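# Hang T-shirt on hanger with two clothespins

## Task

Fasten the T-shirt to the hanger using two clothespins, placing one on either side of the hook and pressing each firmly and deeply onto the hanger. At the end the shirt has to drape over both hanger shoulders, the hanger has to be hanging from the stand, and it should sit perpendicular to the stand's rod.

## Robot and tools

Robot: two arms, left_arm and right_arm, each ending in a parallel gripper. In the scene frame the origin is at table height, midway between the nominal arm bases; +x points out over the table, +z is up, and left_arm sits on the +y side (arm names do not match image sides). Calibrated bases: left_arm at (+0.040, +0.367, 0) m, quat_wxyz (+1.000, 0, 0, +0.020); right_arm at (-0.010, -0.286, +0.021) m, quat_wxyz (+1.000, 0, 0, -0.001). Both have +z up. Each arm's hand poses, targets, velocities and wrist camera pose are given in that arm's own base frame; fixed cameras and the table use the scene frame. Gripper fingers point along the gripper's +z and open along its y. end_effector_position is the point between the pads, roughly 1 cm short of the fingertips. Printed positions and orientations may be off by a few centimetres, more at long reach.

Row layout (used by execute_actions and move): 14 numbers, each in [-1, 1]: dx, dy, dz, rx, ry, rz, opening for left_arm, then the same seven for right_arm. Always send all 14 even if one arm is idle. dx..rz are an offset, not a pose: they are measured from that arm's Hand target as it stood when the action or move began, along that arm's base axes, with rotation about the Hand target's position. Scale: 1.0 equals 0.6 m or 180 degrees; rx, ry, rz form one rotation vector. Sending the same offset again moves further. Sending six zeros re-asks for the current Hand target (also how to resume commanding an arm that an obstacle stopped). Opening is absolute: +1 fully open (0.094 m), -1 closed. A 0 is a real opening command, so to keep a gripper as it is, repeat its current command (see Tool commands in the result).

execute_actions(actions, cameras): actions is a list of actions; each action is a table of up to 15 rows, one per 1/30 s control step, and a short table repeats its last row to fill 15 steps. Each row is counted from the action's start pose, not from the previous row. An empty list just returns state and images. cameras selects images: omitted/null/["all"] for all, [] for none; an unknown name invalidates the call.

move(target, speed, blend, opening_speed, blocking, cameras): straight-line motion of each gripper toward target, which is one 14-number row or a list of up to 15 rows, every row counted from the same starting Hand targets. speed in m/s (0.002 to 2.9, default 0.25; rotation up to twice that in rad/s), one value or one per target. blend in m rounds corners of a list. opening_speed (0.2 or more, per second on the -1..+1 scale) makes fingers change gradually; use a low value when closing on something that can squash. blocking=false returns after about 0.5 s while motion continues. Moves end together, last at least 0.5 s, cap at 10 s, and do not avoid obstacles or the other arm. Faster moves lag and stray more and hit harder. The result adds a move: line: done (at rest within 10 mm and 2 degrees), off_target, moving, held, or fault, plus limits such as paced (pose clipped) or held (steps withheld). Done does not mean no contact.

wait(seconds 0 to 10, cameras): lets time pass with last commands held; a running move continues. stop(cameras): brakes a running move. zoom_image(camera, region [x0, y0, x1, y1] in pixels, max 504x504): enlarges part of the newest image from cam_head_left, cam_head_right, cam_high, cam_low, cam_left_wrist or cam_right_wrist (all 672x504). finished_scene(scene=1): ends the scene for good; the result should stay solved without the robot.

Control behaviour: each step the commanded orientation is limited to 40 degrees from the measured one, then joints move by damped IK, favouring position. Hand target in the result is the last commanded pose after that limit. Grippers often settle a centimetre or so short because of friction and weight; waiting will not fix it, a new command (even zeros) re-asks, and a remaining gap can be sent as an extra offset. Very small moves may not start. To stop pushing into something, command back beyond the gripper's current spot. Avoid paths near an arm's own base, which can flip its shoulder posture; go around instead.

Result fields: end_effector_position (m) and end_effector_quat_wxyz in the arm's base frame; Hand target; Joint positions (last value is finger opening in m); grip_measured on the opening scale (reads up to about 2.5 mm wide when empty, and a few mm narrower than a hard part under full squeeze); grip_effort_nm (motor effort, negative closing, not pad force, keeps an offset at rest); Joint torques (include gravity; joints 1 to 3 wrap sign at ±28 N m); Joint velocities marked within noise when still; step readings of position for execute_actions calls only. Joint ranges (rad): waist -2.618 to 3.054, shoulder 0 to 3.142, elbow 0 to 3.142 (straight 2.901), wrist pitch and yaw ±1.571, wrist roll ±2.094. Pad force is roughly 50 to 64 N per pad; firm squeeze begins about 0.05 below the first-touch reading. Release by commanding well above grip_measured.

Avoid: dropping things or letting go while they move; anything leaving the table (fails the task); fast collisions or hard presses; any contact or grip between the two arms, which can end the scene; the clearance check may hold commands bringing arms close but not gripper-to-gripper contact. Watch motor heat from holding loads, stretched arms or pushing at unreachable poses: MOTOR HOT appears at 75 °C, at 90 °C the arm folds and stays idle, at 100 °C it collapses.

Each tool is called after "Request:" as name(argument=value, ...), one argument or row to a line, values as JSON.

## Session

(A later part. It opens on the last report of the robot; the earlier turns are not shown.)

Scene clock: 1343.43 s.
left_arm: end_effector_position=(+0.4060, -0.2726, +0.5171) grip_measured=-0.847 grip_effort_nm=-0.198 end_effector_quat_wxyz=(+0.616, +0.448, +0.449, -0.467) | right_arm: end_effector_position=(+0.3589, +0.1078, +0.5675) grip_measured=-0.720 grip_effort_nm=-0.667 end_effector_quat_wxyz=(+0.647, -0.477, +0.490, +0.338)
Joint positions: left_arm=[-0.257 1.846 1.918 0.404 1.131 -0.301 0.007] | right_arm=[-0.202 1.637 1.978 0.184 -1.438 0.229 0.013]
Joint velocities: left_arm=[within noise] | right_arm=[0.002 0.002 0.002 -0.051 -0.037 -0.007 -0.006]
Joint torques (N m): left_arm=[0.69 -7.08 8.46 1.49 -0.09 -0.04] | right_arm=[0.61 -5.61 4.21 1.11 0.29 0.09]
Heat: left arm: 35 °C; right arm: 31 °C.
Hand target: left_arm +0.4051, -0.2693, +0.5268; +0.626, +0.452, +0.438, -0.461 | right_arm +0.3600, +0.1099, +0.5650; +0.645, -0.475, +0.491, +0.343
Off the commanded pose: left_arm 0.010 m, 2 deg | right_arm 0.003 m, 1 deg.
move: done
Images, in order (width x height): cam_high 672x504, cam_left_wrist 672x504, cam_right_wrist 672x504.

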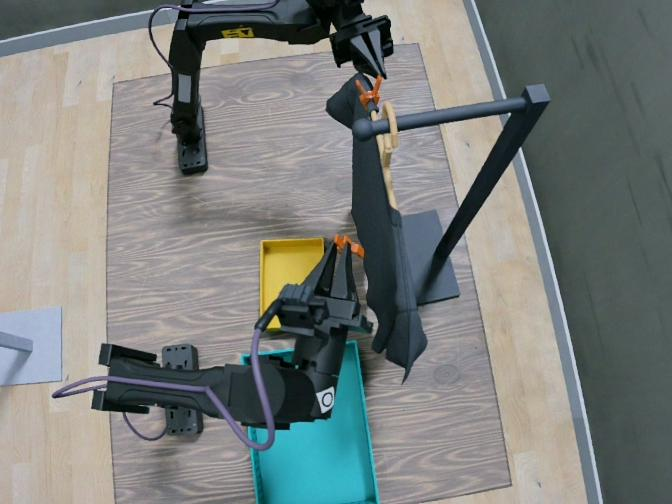

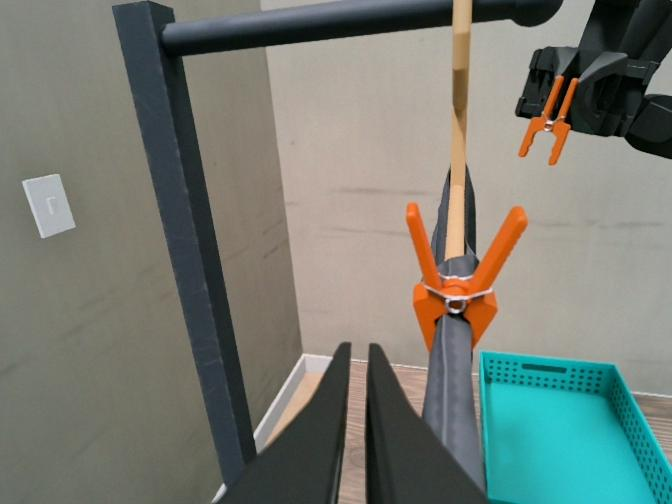

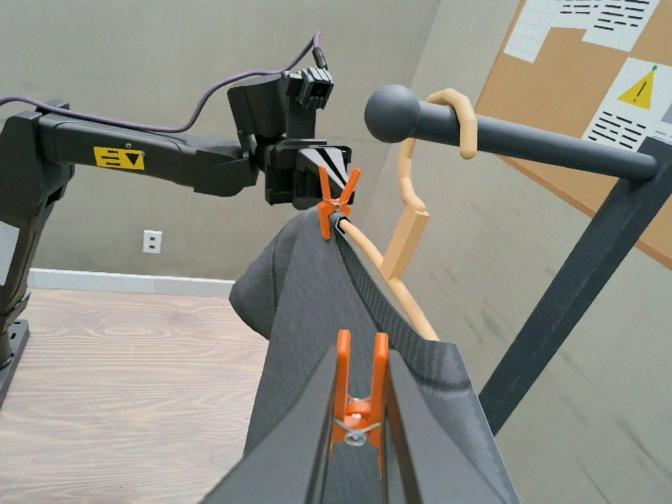

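Request:
zoom_image(
  camera="cam_right_wrist",
  region=[300, 100, 560, 460],
)

Request:
move(
  target=[
    [0.0,0.0,0.12,0,0,0,-0.85,0,0,0,0,0,0,-0.72],
    [-0.2,0.03,0.1,0,0,0,-0.85,0,0,0,0,0,0,-0.72],
  ],
  speed=0.15,
  cameras=["cam_head_left", "cam_head_right", "cam_high", "cam_right_wrist"],
)

Request:
zoom_image(
  camera="cam_right_wrist",
  region=[300, 100, 560, 460],
)

Request:
zoom_image(
  camera="cam_high",
  region=[300, 50, 560, 250],
)

Scaled by 1.400 from the camera's 672x504 image, which has a finer 960x720 frame.

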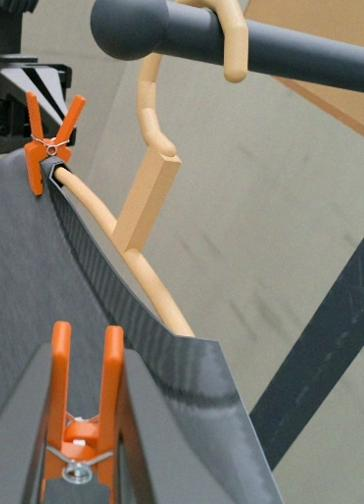

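Scene clock: 1358.83 s.
left_arm: end_effector_position=(+0.2897, -0.2517, +0.5804) grip_measured=-0.847 grip_effort_nm=-0.198 end_effector_quat_wxyz=(+0.613, +0.453, +0.447, -0.467) | right_arm: end_effector_position=(+0.3588, +0.1078, +0.5675) grip_measured=-0.717 grip_effort_nm=-0.559 end_effector_quat_wxyz=(+0.647, -0.477, +0.490, +0.338)
Joint positions: left_arm=[-0.288 1.501 1.823 0.123 1.116 -0.264 0.007] | right_arm=[-0.202 1.637 1.978 0.184 -1.438 0.23 0.013]
Joint velocities: within noise
Joint torques (N m): left_arm=[-0.42 -5.5 4.89 1.54 -0.47 0.01] | right_arm=[0.44 -5.56 4.1 1.13 0.27 0.08]
Heat: left arm: 36 °C; right arm: 31 °C.
Hand target: left_arm +0.2852, -0.2513, +0.5868; +0.625, +0.452, +0.438, -0.461 | right_arm +0.3600, +0.1099, +0.5650; +0.645, -0.475, +0.491, +0.343
Off the commanded pose: left_arm 0.008 m, 2 deg | right_arm 0.003 m, 1 deg.
move: done
Images, in order (width x height): cam_head_left 672x504, cam_head_right 672x504, cam_high 672x504, cam_right_wrist 672x504.

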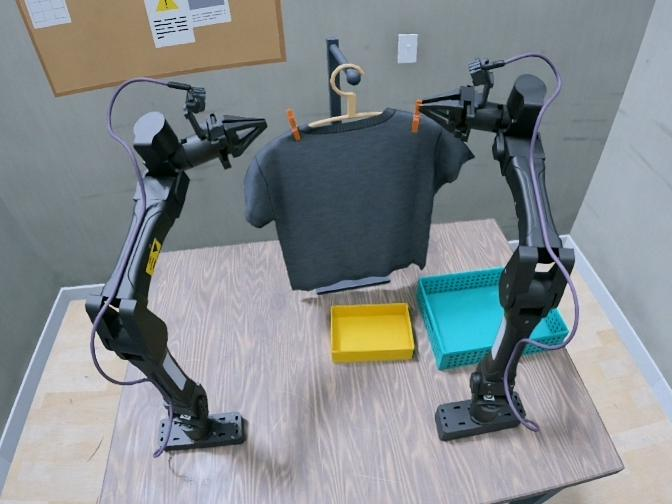

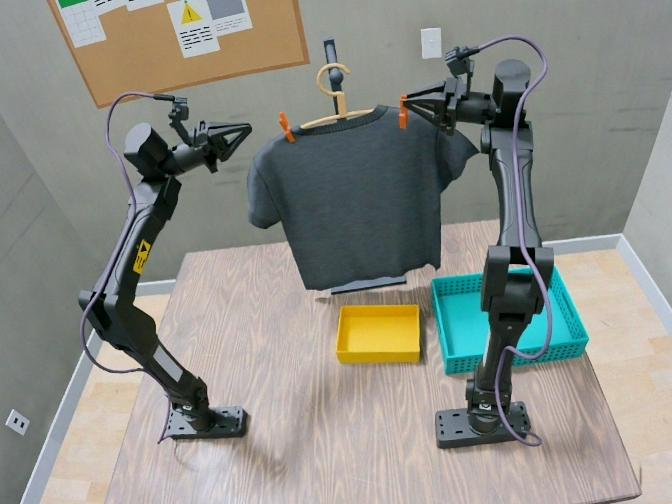

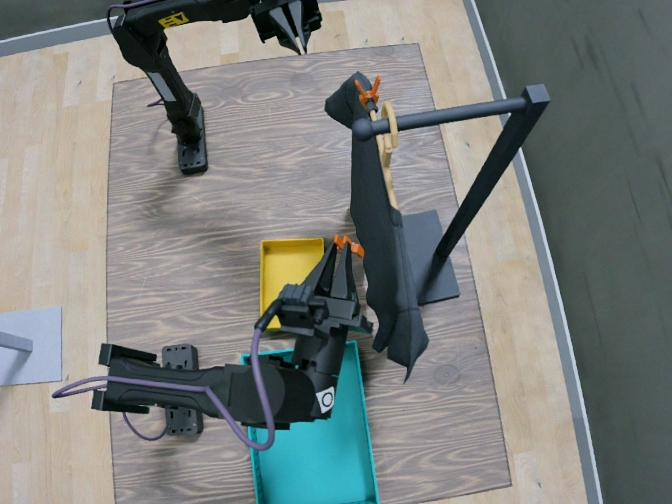

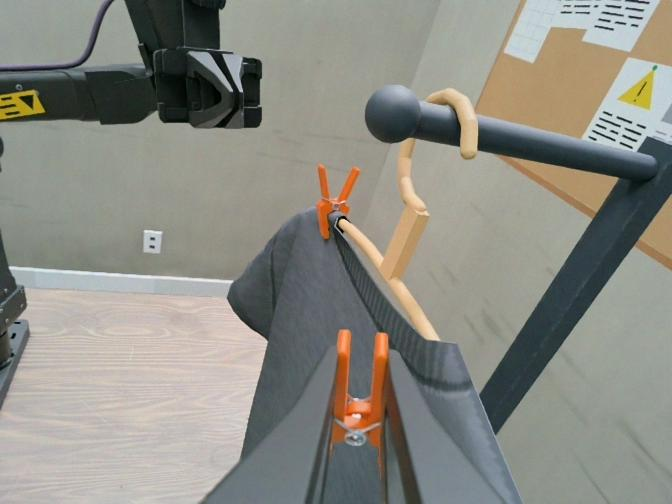

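Scaled by 1.400 from the camera's 672x504 image, which has a finer 960x720 frame.

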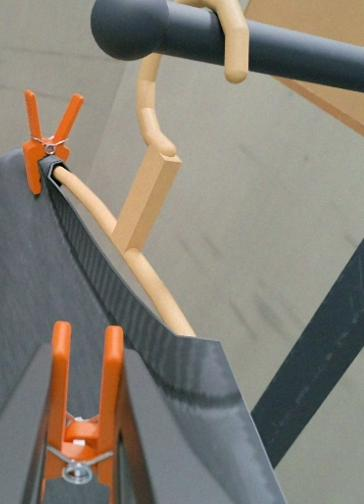

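Scaled by 1.938 from the camera's 672x504 image, which has a finer 960x720 frame.

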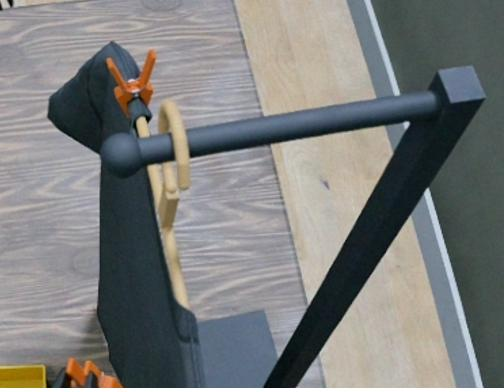

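Request:
move(
  target=[0.0,0.0,0.0,0,0,0,-0.85,0.0417,0.0635,0.0417,0.0070,-0.0252,0.0146,-0.72],
  speed=0.12,
  cameras=["cam_head_left", "cam_head_right", "cam_high", "cam_left_wrist", "cam_right_wrist"],
)

Request:
zoom_image(
  camera="cam_right_wrist",
  region=[240, 200, 500, 504],
)

Request:
zoom_image(
  camera="cam_high",
  region=[320, 180, 460, 285],
)

Request:
zoom_image(
  camera="cam_head_left",
  region=[360, 85, 440, 145],
)

Request:
zoom_image(
  camera="cam_head_right",
  region=[350, 85, 430, 145],
)

Scene clock: 1410.93 s.
left_arm: end_effector_position=(+0.2899, -0.2517, +0.5805) grip_measured=-0.847 grip_effort_nm=-0.188 end_effector_quat_wxyz=(+0.614, +0.453, +0.447, -0.467) | right_arm: end_effector_position=(+0.3804, +0.1475, +0.5881) grip_measured=-0.719 grip_effort_nm=-0.672 end_effector_quat_wxyz=(+0.658, -0.495, +0.449, +0.347)
Joint positions: left_arm=[-0.288 1.501 1.823 0.123 1.115 -0.264 0.007] | right_arm=[-0.075 1.797 2.228 0.113 -1.365 0.186 0.013]
Joint velocities: left_arm=[within noise] | right_arm=[-0.007 -0.017 0.002 -0.007 0.022 -0.051 -0.005]
Joint torques (N m): left_arm=[-0.54 -5.33 5.01 1.46 -0.42 0.08] | right_arm=[0.34 -5.33 6.79 1 0.4 -0.06]
Heat: left arm: 34 °C; right arm: 31 °C.
Hand target: left_arm +0.2852, -0.2513, +0.5868; +0.625, +0.452, +0.438, -0.461 | right_arm +0.3849, +0.1481, +0.5901; +0.661, -0.492, +0.450, +0.344
Off the commanded pose: left_arm 0.008 m, 2 deg | right_arm 0.005 m, 1 deg.
move: done
Images, in order (width x height): cam_head_left 672x504, cam_head_right 672x504, cam_high 672x504, cam_left_wrist 672x504, cam_right_wrist 672x504.

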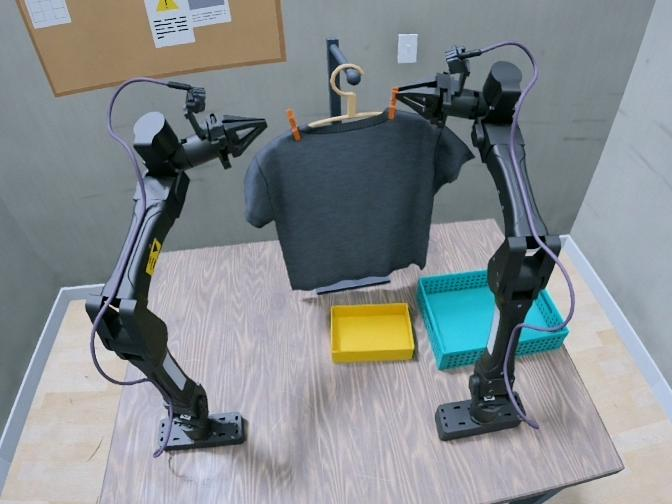

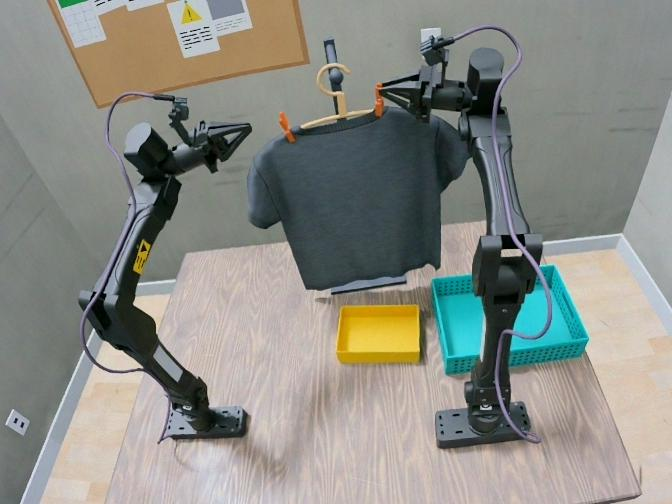

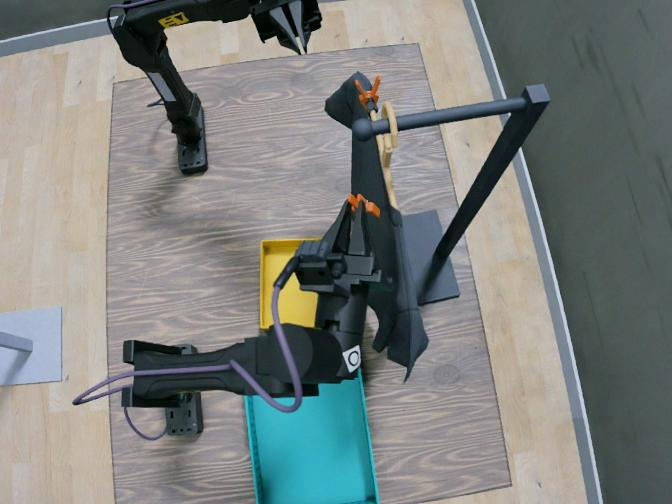

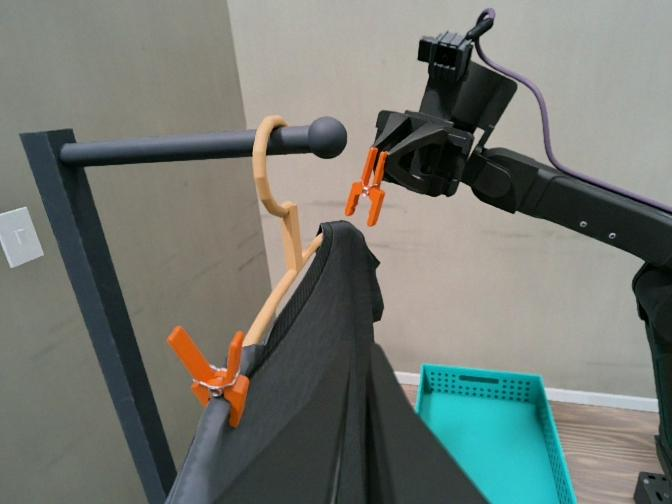

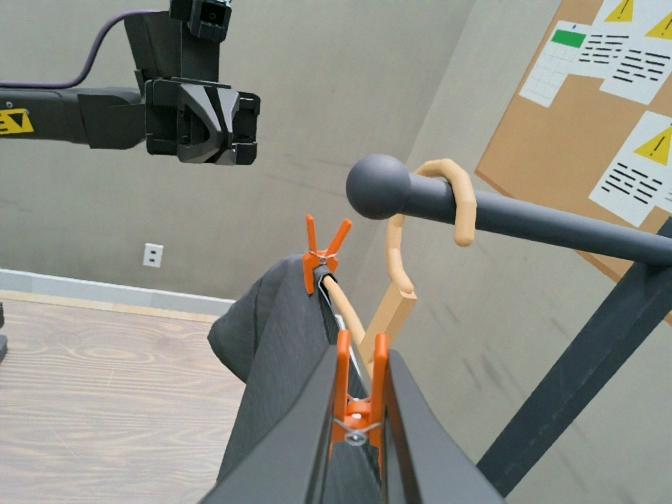

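Scaled by 1.658 from the camera's 672x504 image, which has a finer 960x720 frame.

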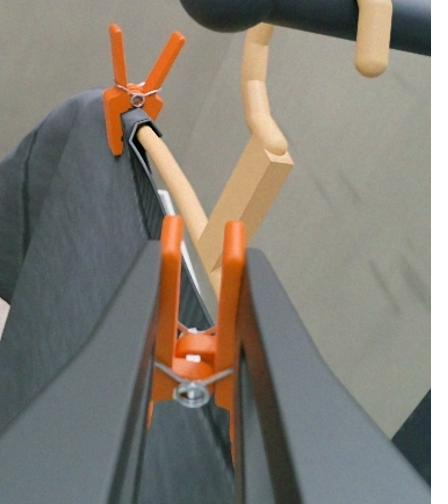

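Scaled by 3.600 from the camera's 672x504 image, which has a finer 960x720 frame.

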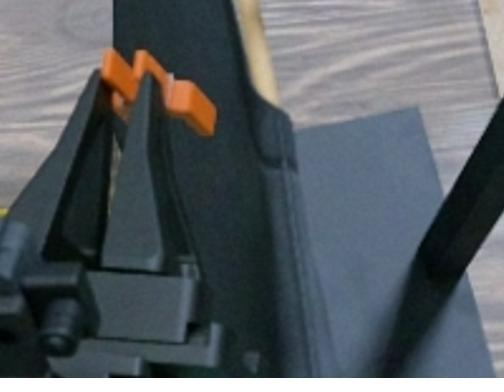

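Scaled by 6.300 from the camera's 672x504 image, which has a finer 960x720 frame.

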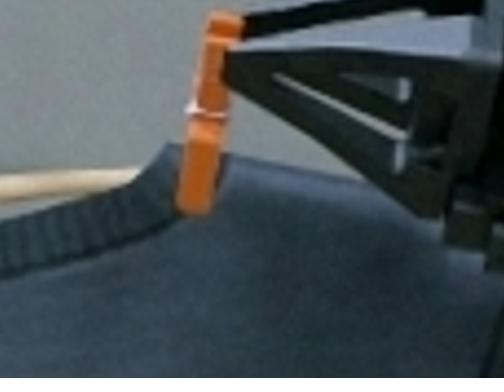

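Scaled by 6.300 from the camera's 672x504 image, which has a finer 960x720 frame.

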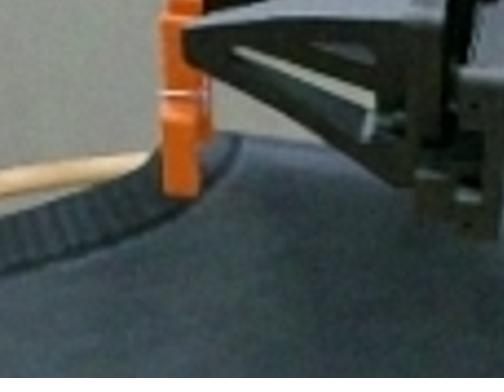

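I'll re-check the current view before moving the right arm forward.

Request:
wait(
  seconds=0.1,
)

Scene clock: 1426.40 s.
left_arm: end_effector_position=(+0.2899, -0.2517, +0.5805) grip_measured=-0.847 grip_effort_nm=-0.203 end_effector_quat_wxyz=(+0.614, +0.453, +0.447, -0.467) | right_arm: end_effector_position=(+0.3805, +0.1474, +0.5880) grip_measured=-0.717 grip_effort_nm=-0.505 end_effector_quat_wxyz=(+0.658, -0.495, +0.450, +0.347)
Joint positions: left_arm=[-0.288 1.501 1.823 0.123 1.115 -0.264 0.007] | right_arm=[-0.075 1.797 2.228 0.112 -1.364 0.186 0.013]
Joint velocities: within noise
Joint torques (N m): left_arm=[-0.43 -5.44 5.05 1.55 -0.4 -0.01] | right_arm=[0.29 -5.39 6.65 0.99 0.41 -0.01]
Heat: left arm: 34 °C; right arm: 32 °C.
Hand target: left_arm +0.2852, -0.2513, +0.5868; +0.625, +0.452, +0.438, -0.461 | right_arm +0.3850, +0.1481, +0.5901; +0.661, -0.492, +0.450, +0.344
Tool commands: left_gripper/opening=-0.85 right_gripper/opening=-0.72
Off the commanded pose: left_arm 0.008 m, 2 deg | right_arm 0.005 m, 1 deg.
wait: 0.10 s; at rest from the start

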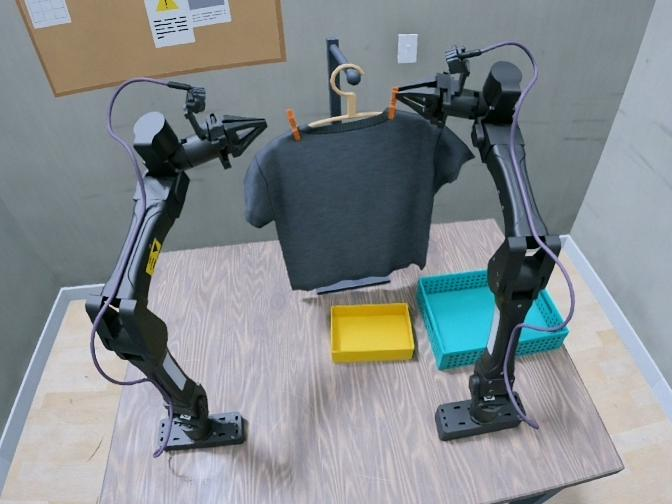

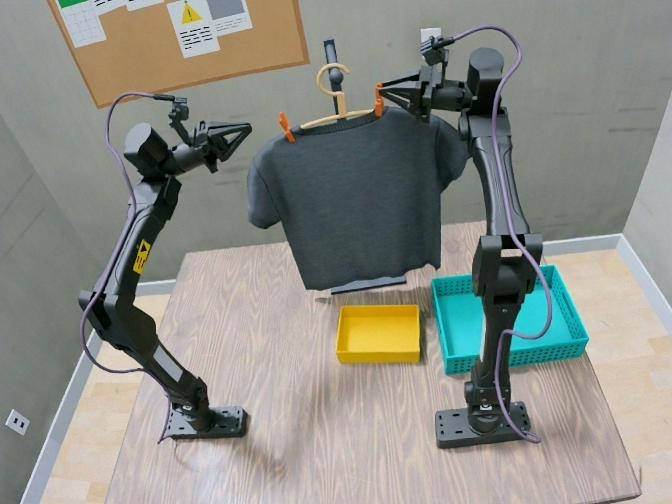

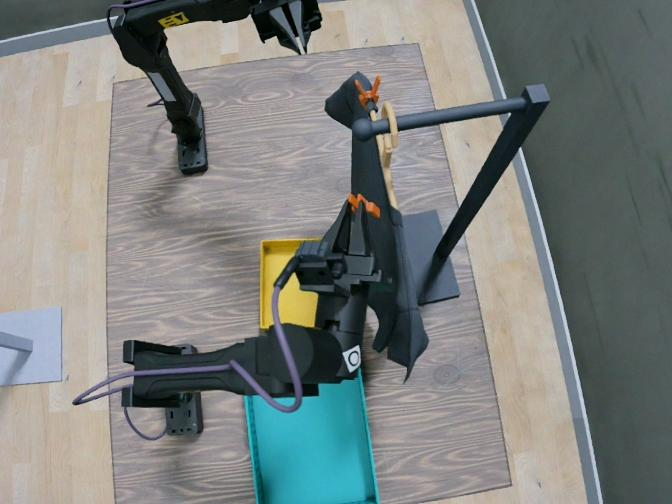

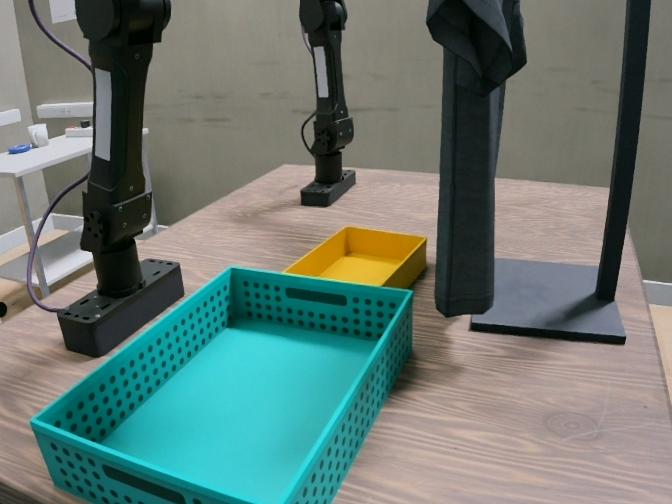

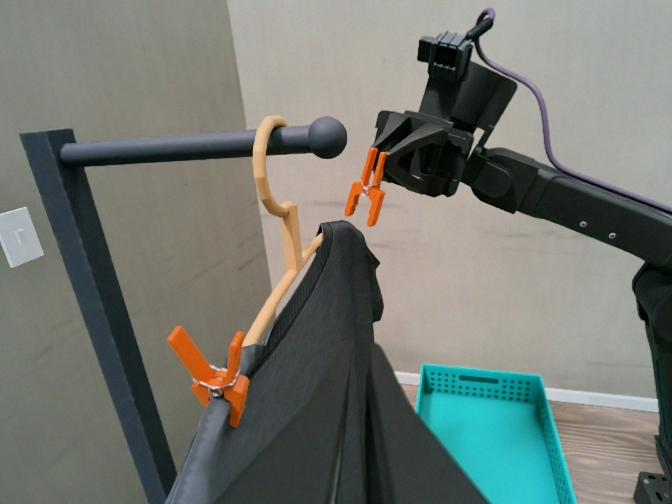

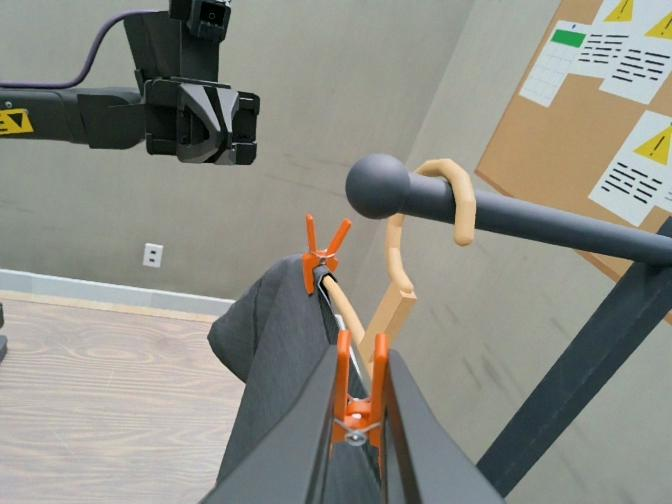

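Request:
zoom_image(
  camera="cam_left_wrist",
  region=[240, 120, 440, 270],
)

Request:
zoom_image(
  camera="cam_high",
  region=[320, 90, 460, 230],
)

Scaled by 2.520 from the camera's 672x504 image, which has a finer 960x720 frame.

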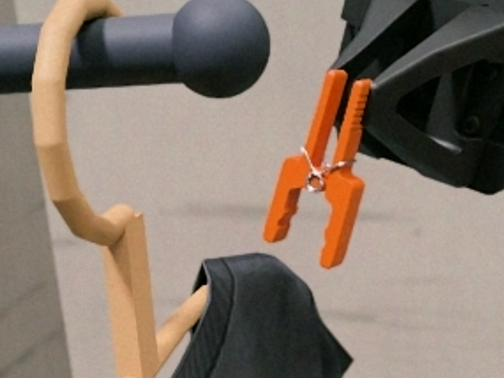

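Scaled by 3.600 from the camera's 672x504 image, which has a finer 960x720 frame.

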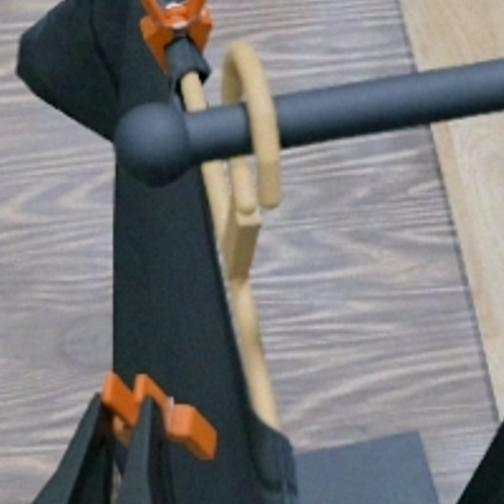

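Request:
move(
  target=[0,0,0,0,0,0,-0.85, 0.045,-0.013,0.006,0,0,0,-0.72],
  speed=0.08,
  cameras=["cam_head_left","cam_high","cam_left_wrist","cam_right_wrist"],
)

Scene clock: 1497.80 s.
left_arm: end_effector_position=(+0.2899, -0.2517, +0.5805) grip_measured=-0.847 grip_effort_nm=-0.188 end_effector_quat_wxyz=(+0.614, +0.453, +0.447, -0.467) | right_arm: end_effector_position=(+0.4065, +0.1433, +0.5949) grip_measured=-0.717 grip_effort_nm=-0.564 end_effector_quat_wxyz=(+0.661, -0.495, +0.446, +0.346)
Joint positions: left_arm=[-0.288 1.501 1.823 0.123 1.115 -0.264 0.007] | right_arm=[-0.081 1.967 2.487 0.068 -1.367 0.223 0.013]
Joint velocities: within noise
Joint torques (N m): left_arm=[-0.59 -5.31 4.93 1.5 -0.4 0.02] | right_arm=[-0.54 -6.31 6.34 0.95 0.32 -0.02]
Heat: left arm: 34 °C; right arm: 33 °C.
Hand target: left_arm +0.2852, -0.2513, +0.5868; +0.625, +0.452, +0.438, -0.461 | right_arm +0.4119, +0.1403, +0.5937; +0.661, -0.492, +0.450, +0.344
Off the commanded pose: left_arm 0.008 m, 2 deg | right_arm 0.006 m, 1 deg.
move: done
Images, in order (width x height): cam_head_left 672x504, cam_high 672x504, cam_left_wrist 672x504, cam_right_wrist 672x504.

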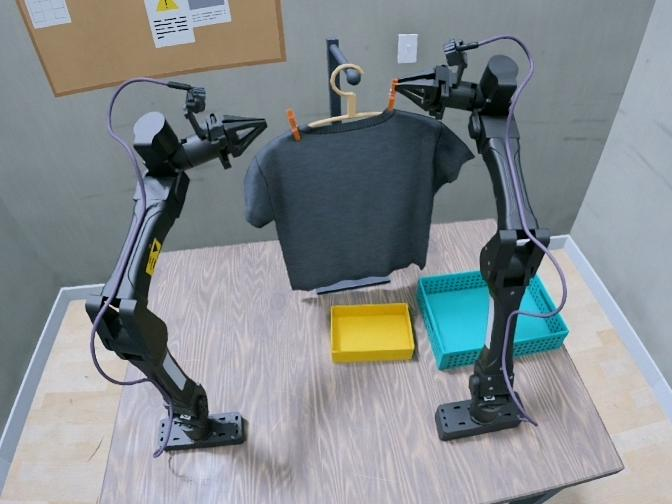

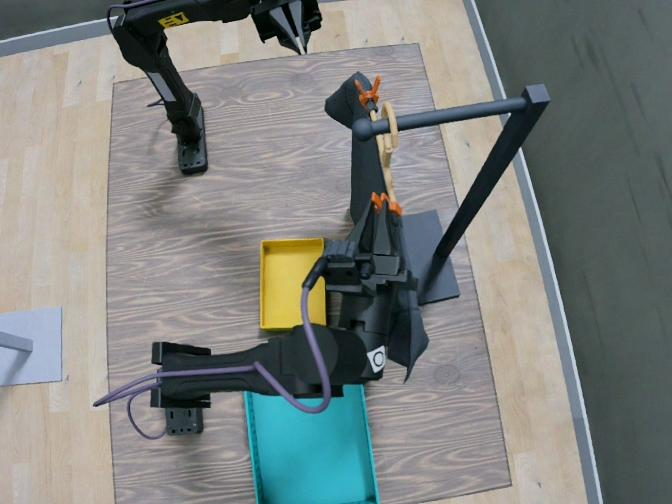

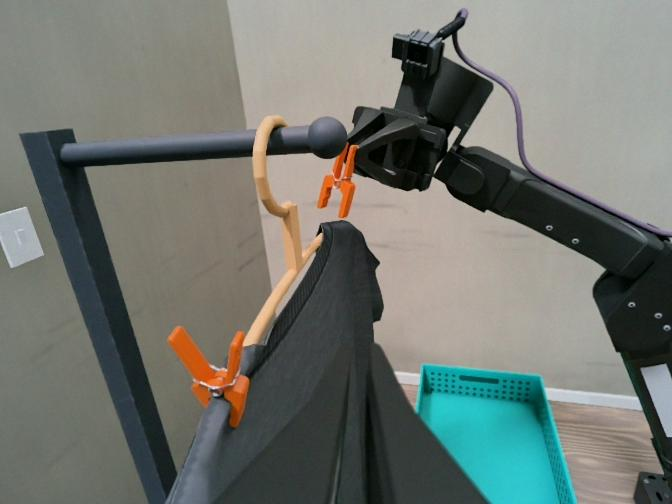

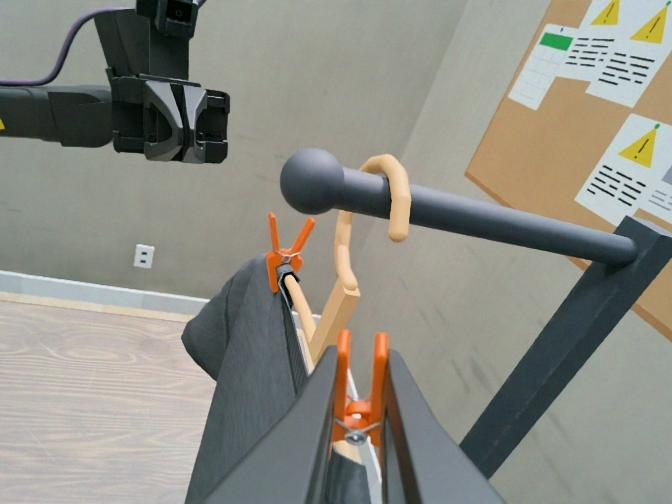

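Request:
zoom_image(
  camera="cam_left_wrist",
  region=[240, 120, 440, 270],
)

Request:
zoom_image(
  camera="cam_high",
  region=[340, 130, 440, 230],
)

Request:
zoom_image(
  camera="cam_right_wrist",
  region=[240, 200, 500, 504],
)

Request:
zoom_image(
  camera="cam_head_left",
  region=[360, 65, 440, 145],
)

Scaled by 2.520 from the camera's 672x504 image, which has a finer 960x720 frame.

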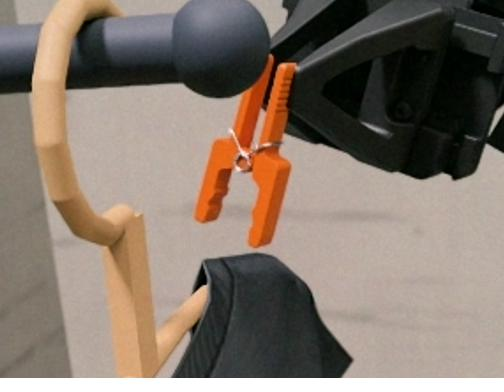

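Scaled by 5.040 from the camera's 672x504 image, which has a finer 960x720 frame.

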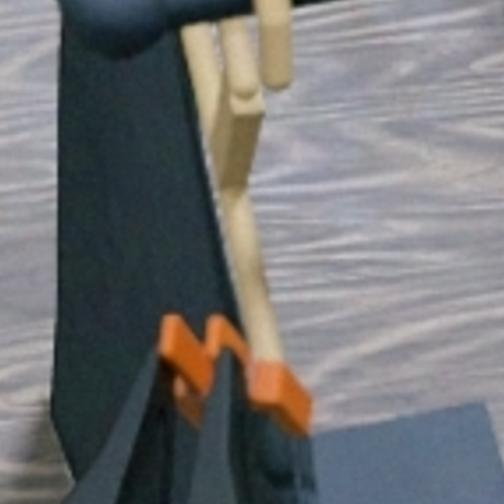

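Scaled by 1.658 from the camera's 672x504 image, which has a finer 960x720 frame.

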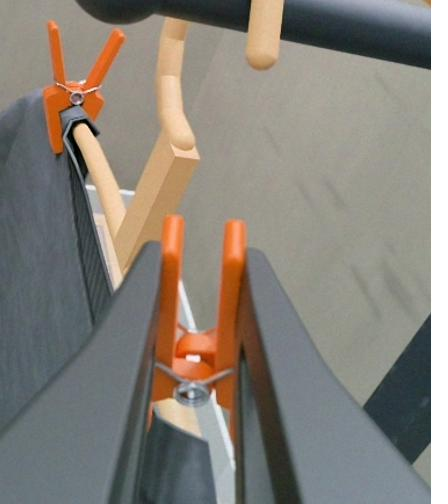

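Scaled by 6.300 from the camera's 672x504 image, which has a finer 960x720 frame.

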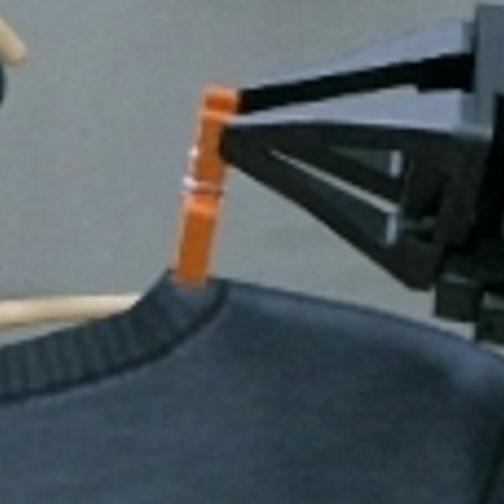

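Request:
move(
  target=[0,0,0,0,0,0,-0.85, 0.0065,-0.0155,-0.0187,0,0,0,-0.72],
  speed=0.06,
  cameras=["cam_head_left","cam_high","cam_left_wrist","cam_right_wrist"],
)

Request:
zoom_image(
  camera="cam_left_wrist",
  region=[240, 120, 440, 270],
)

Request:
zoom_image(
  camera="cam_right_wrist",
  region=[240, 200, 500, 504],
)

Request:
zoom_image(
  camera="cam_head_left",
  region=[360, 65, 440, 145],
)

Request:
zoom_image(
  camera="cam_high",
  region=[340, 130, 440, 230],
)

Scene clock: 1533.37 s.
left_arm: end_effector_position=(+0.2899, -0.2517, +0.5805) grip_measured=-0.847 grip_effort_nm=-0.198 end_effector_quat_wxyz=(+0.614, +0.453, +0.447, -0.467) | right_arm: end_effector_position=(+0.4192, +0.1331, +0.5793) grip_measured=-0.717 grip_effort_nm=-0.667 end_effector_quat_wxyz=(+0.658, -0.494, +0.450, +0.347)
Joint positions: left_arm=[-0.288 1.501 1.823 0.123 1.115 -0.264 0.007] | right_arm=[-0.105 1.967 2.398 0.195 -1.388 0.272 0.013]
Joint velocities: left_arm=[within noise] | right_arm=[0.002 -0.002 -0.012 0.051 -0.022 -0.007 -0.005]
Joint torques (N m): left_arm=[-0.59 -5.34 5.03 1.53 -0.41 0.03] | right_arm=[-0.49 -8.8 4 1.05 0.34 0.09]
Heat: left arm: 34 °C; right arm: 33 °C.
Hand target: left_arm +0.2852, -0.2513, +0.5868; +0.625, +0.452, +0.438, -0.461 | right_arm +0.4159, +0.1309, +0.5824; +0.661, -0.492, +0.450, +0.344
Off the commanded pose: left_arm 0.008 m, 2 deg | right_arm 0.005 m, 0 deg.
move: done
Images, in order (width x height): cam_head_left 672x504, cam_high 672x504, cam_left_wrist 672x504, cam_right_wrist 672x504.

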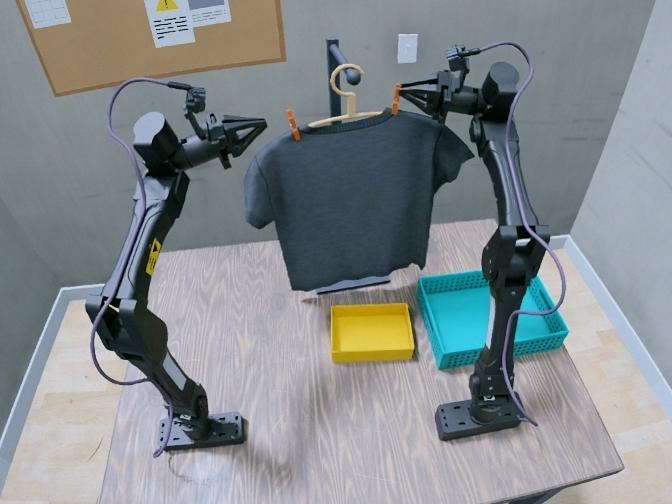

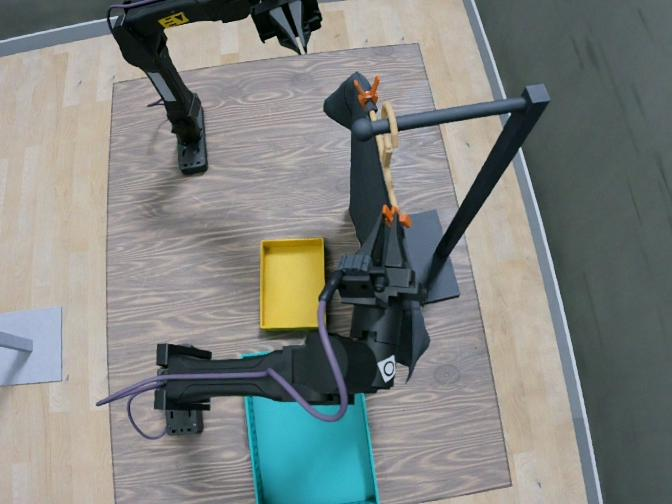

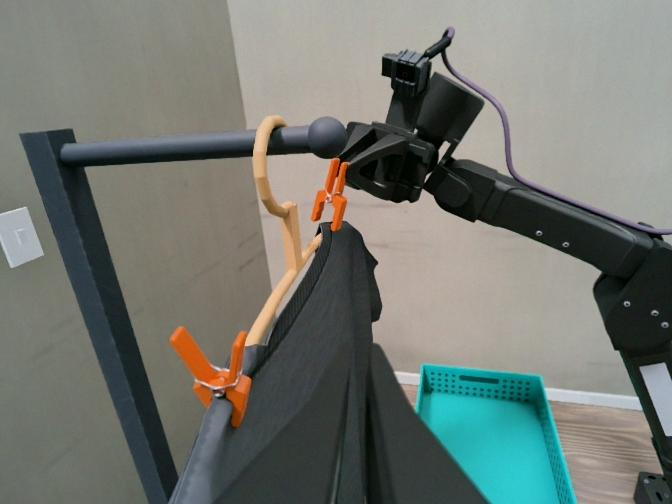

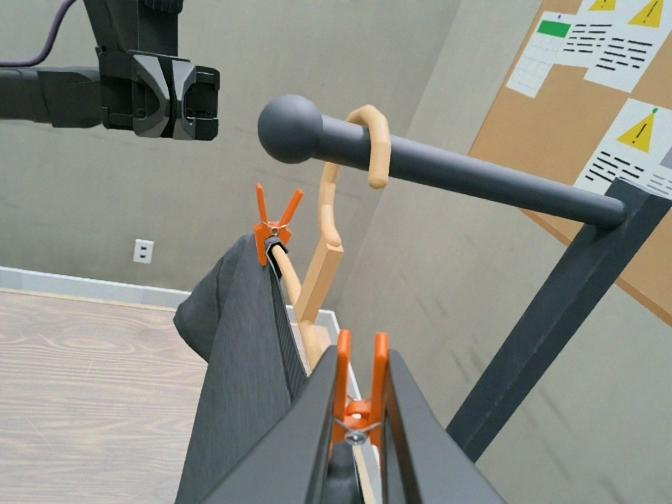

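Scaled by 2.520 from the camera's 672x504 image, which has a finer 960x720 frame.

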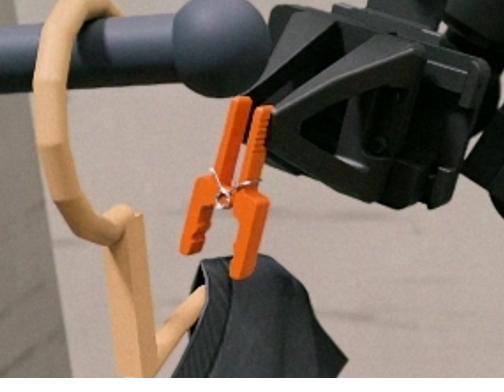

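Scaled by 1.658 from the camera's 672x504 image, which has a finer 960x720 frame.

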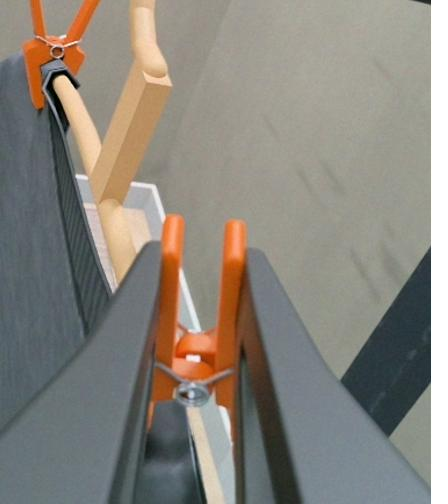

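Scaled by 6.300 from the camera's 672x504 image, which has a finer 960x720 frame.

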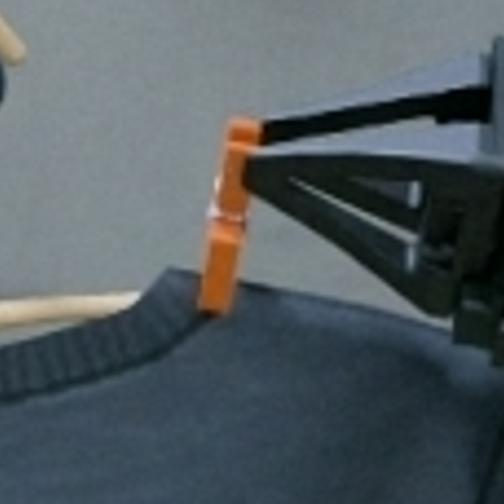

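Scaled by 5.040 from the camera's 672x504 image, which has a finer 960x720 frame.

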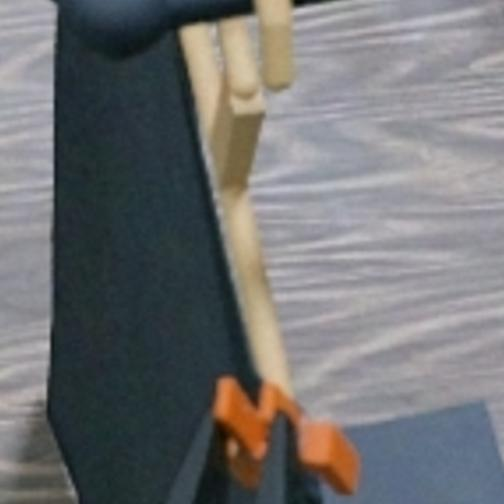

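Request:
zoom_image(
  camera="cam_right_wrist",
  region=[300, 384, 420, 504],
)

Request:
zoom_image(
  camera="cam_right_wrist",
  region=[260, 290, 400, 430],
)

Scaled by 4.200 from the camera's 672x504 image, which has a finer 960x720 frame.

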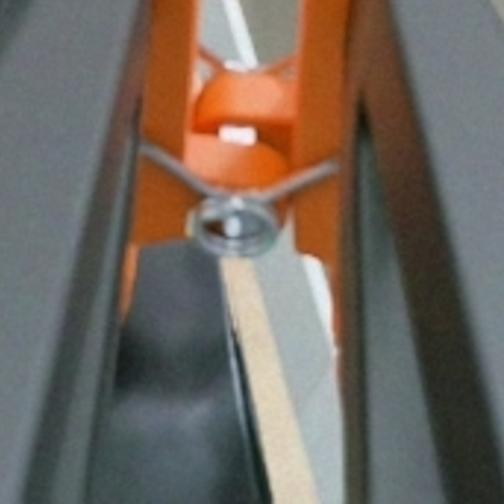

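Scaled by 3.600 from the camera's 672x504 image, which has a finer 960x720 frame.

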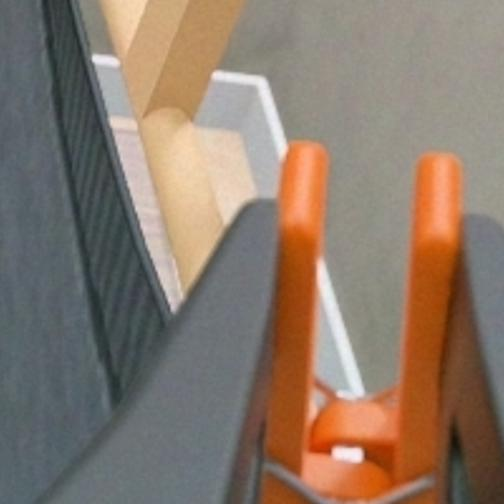

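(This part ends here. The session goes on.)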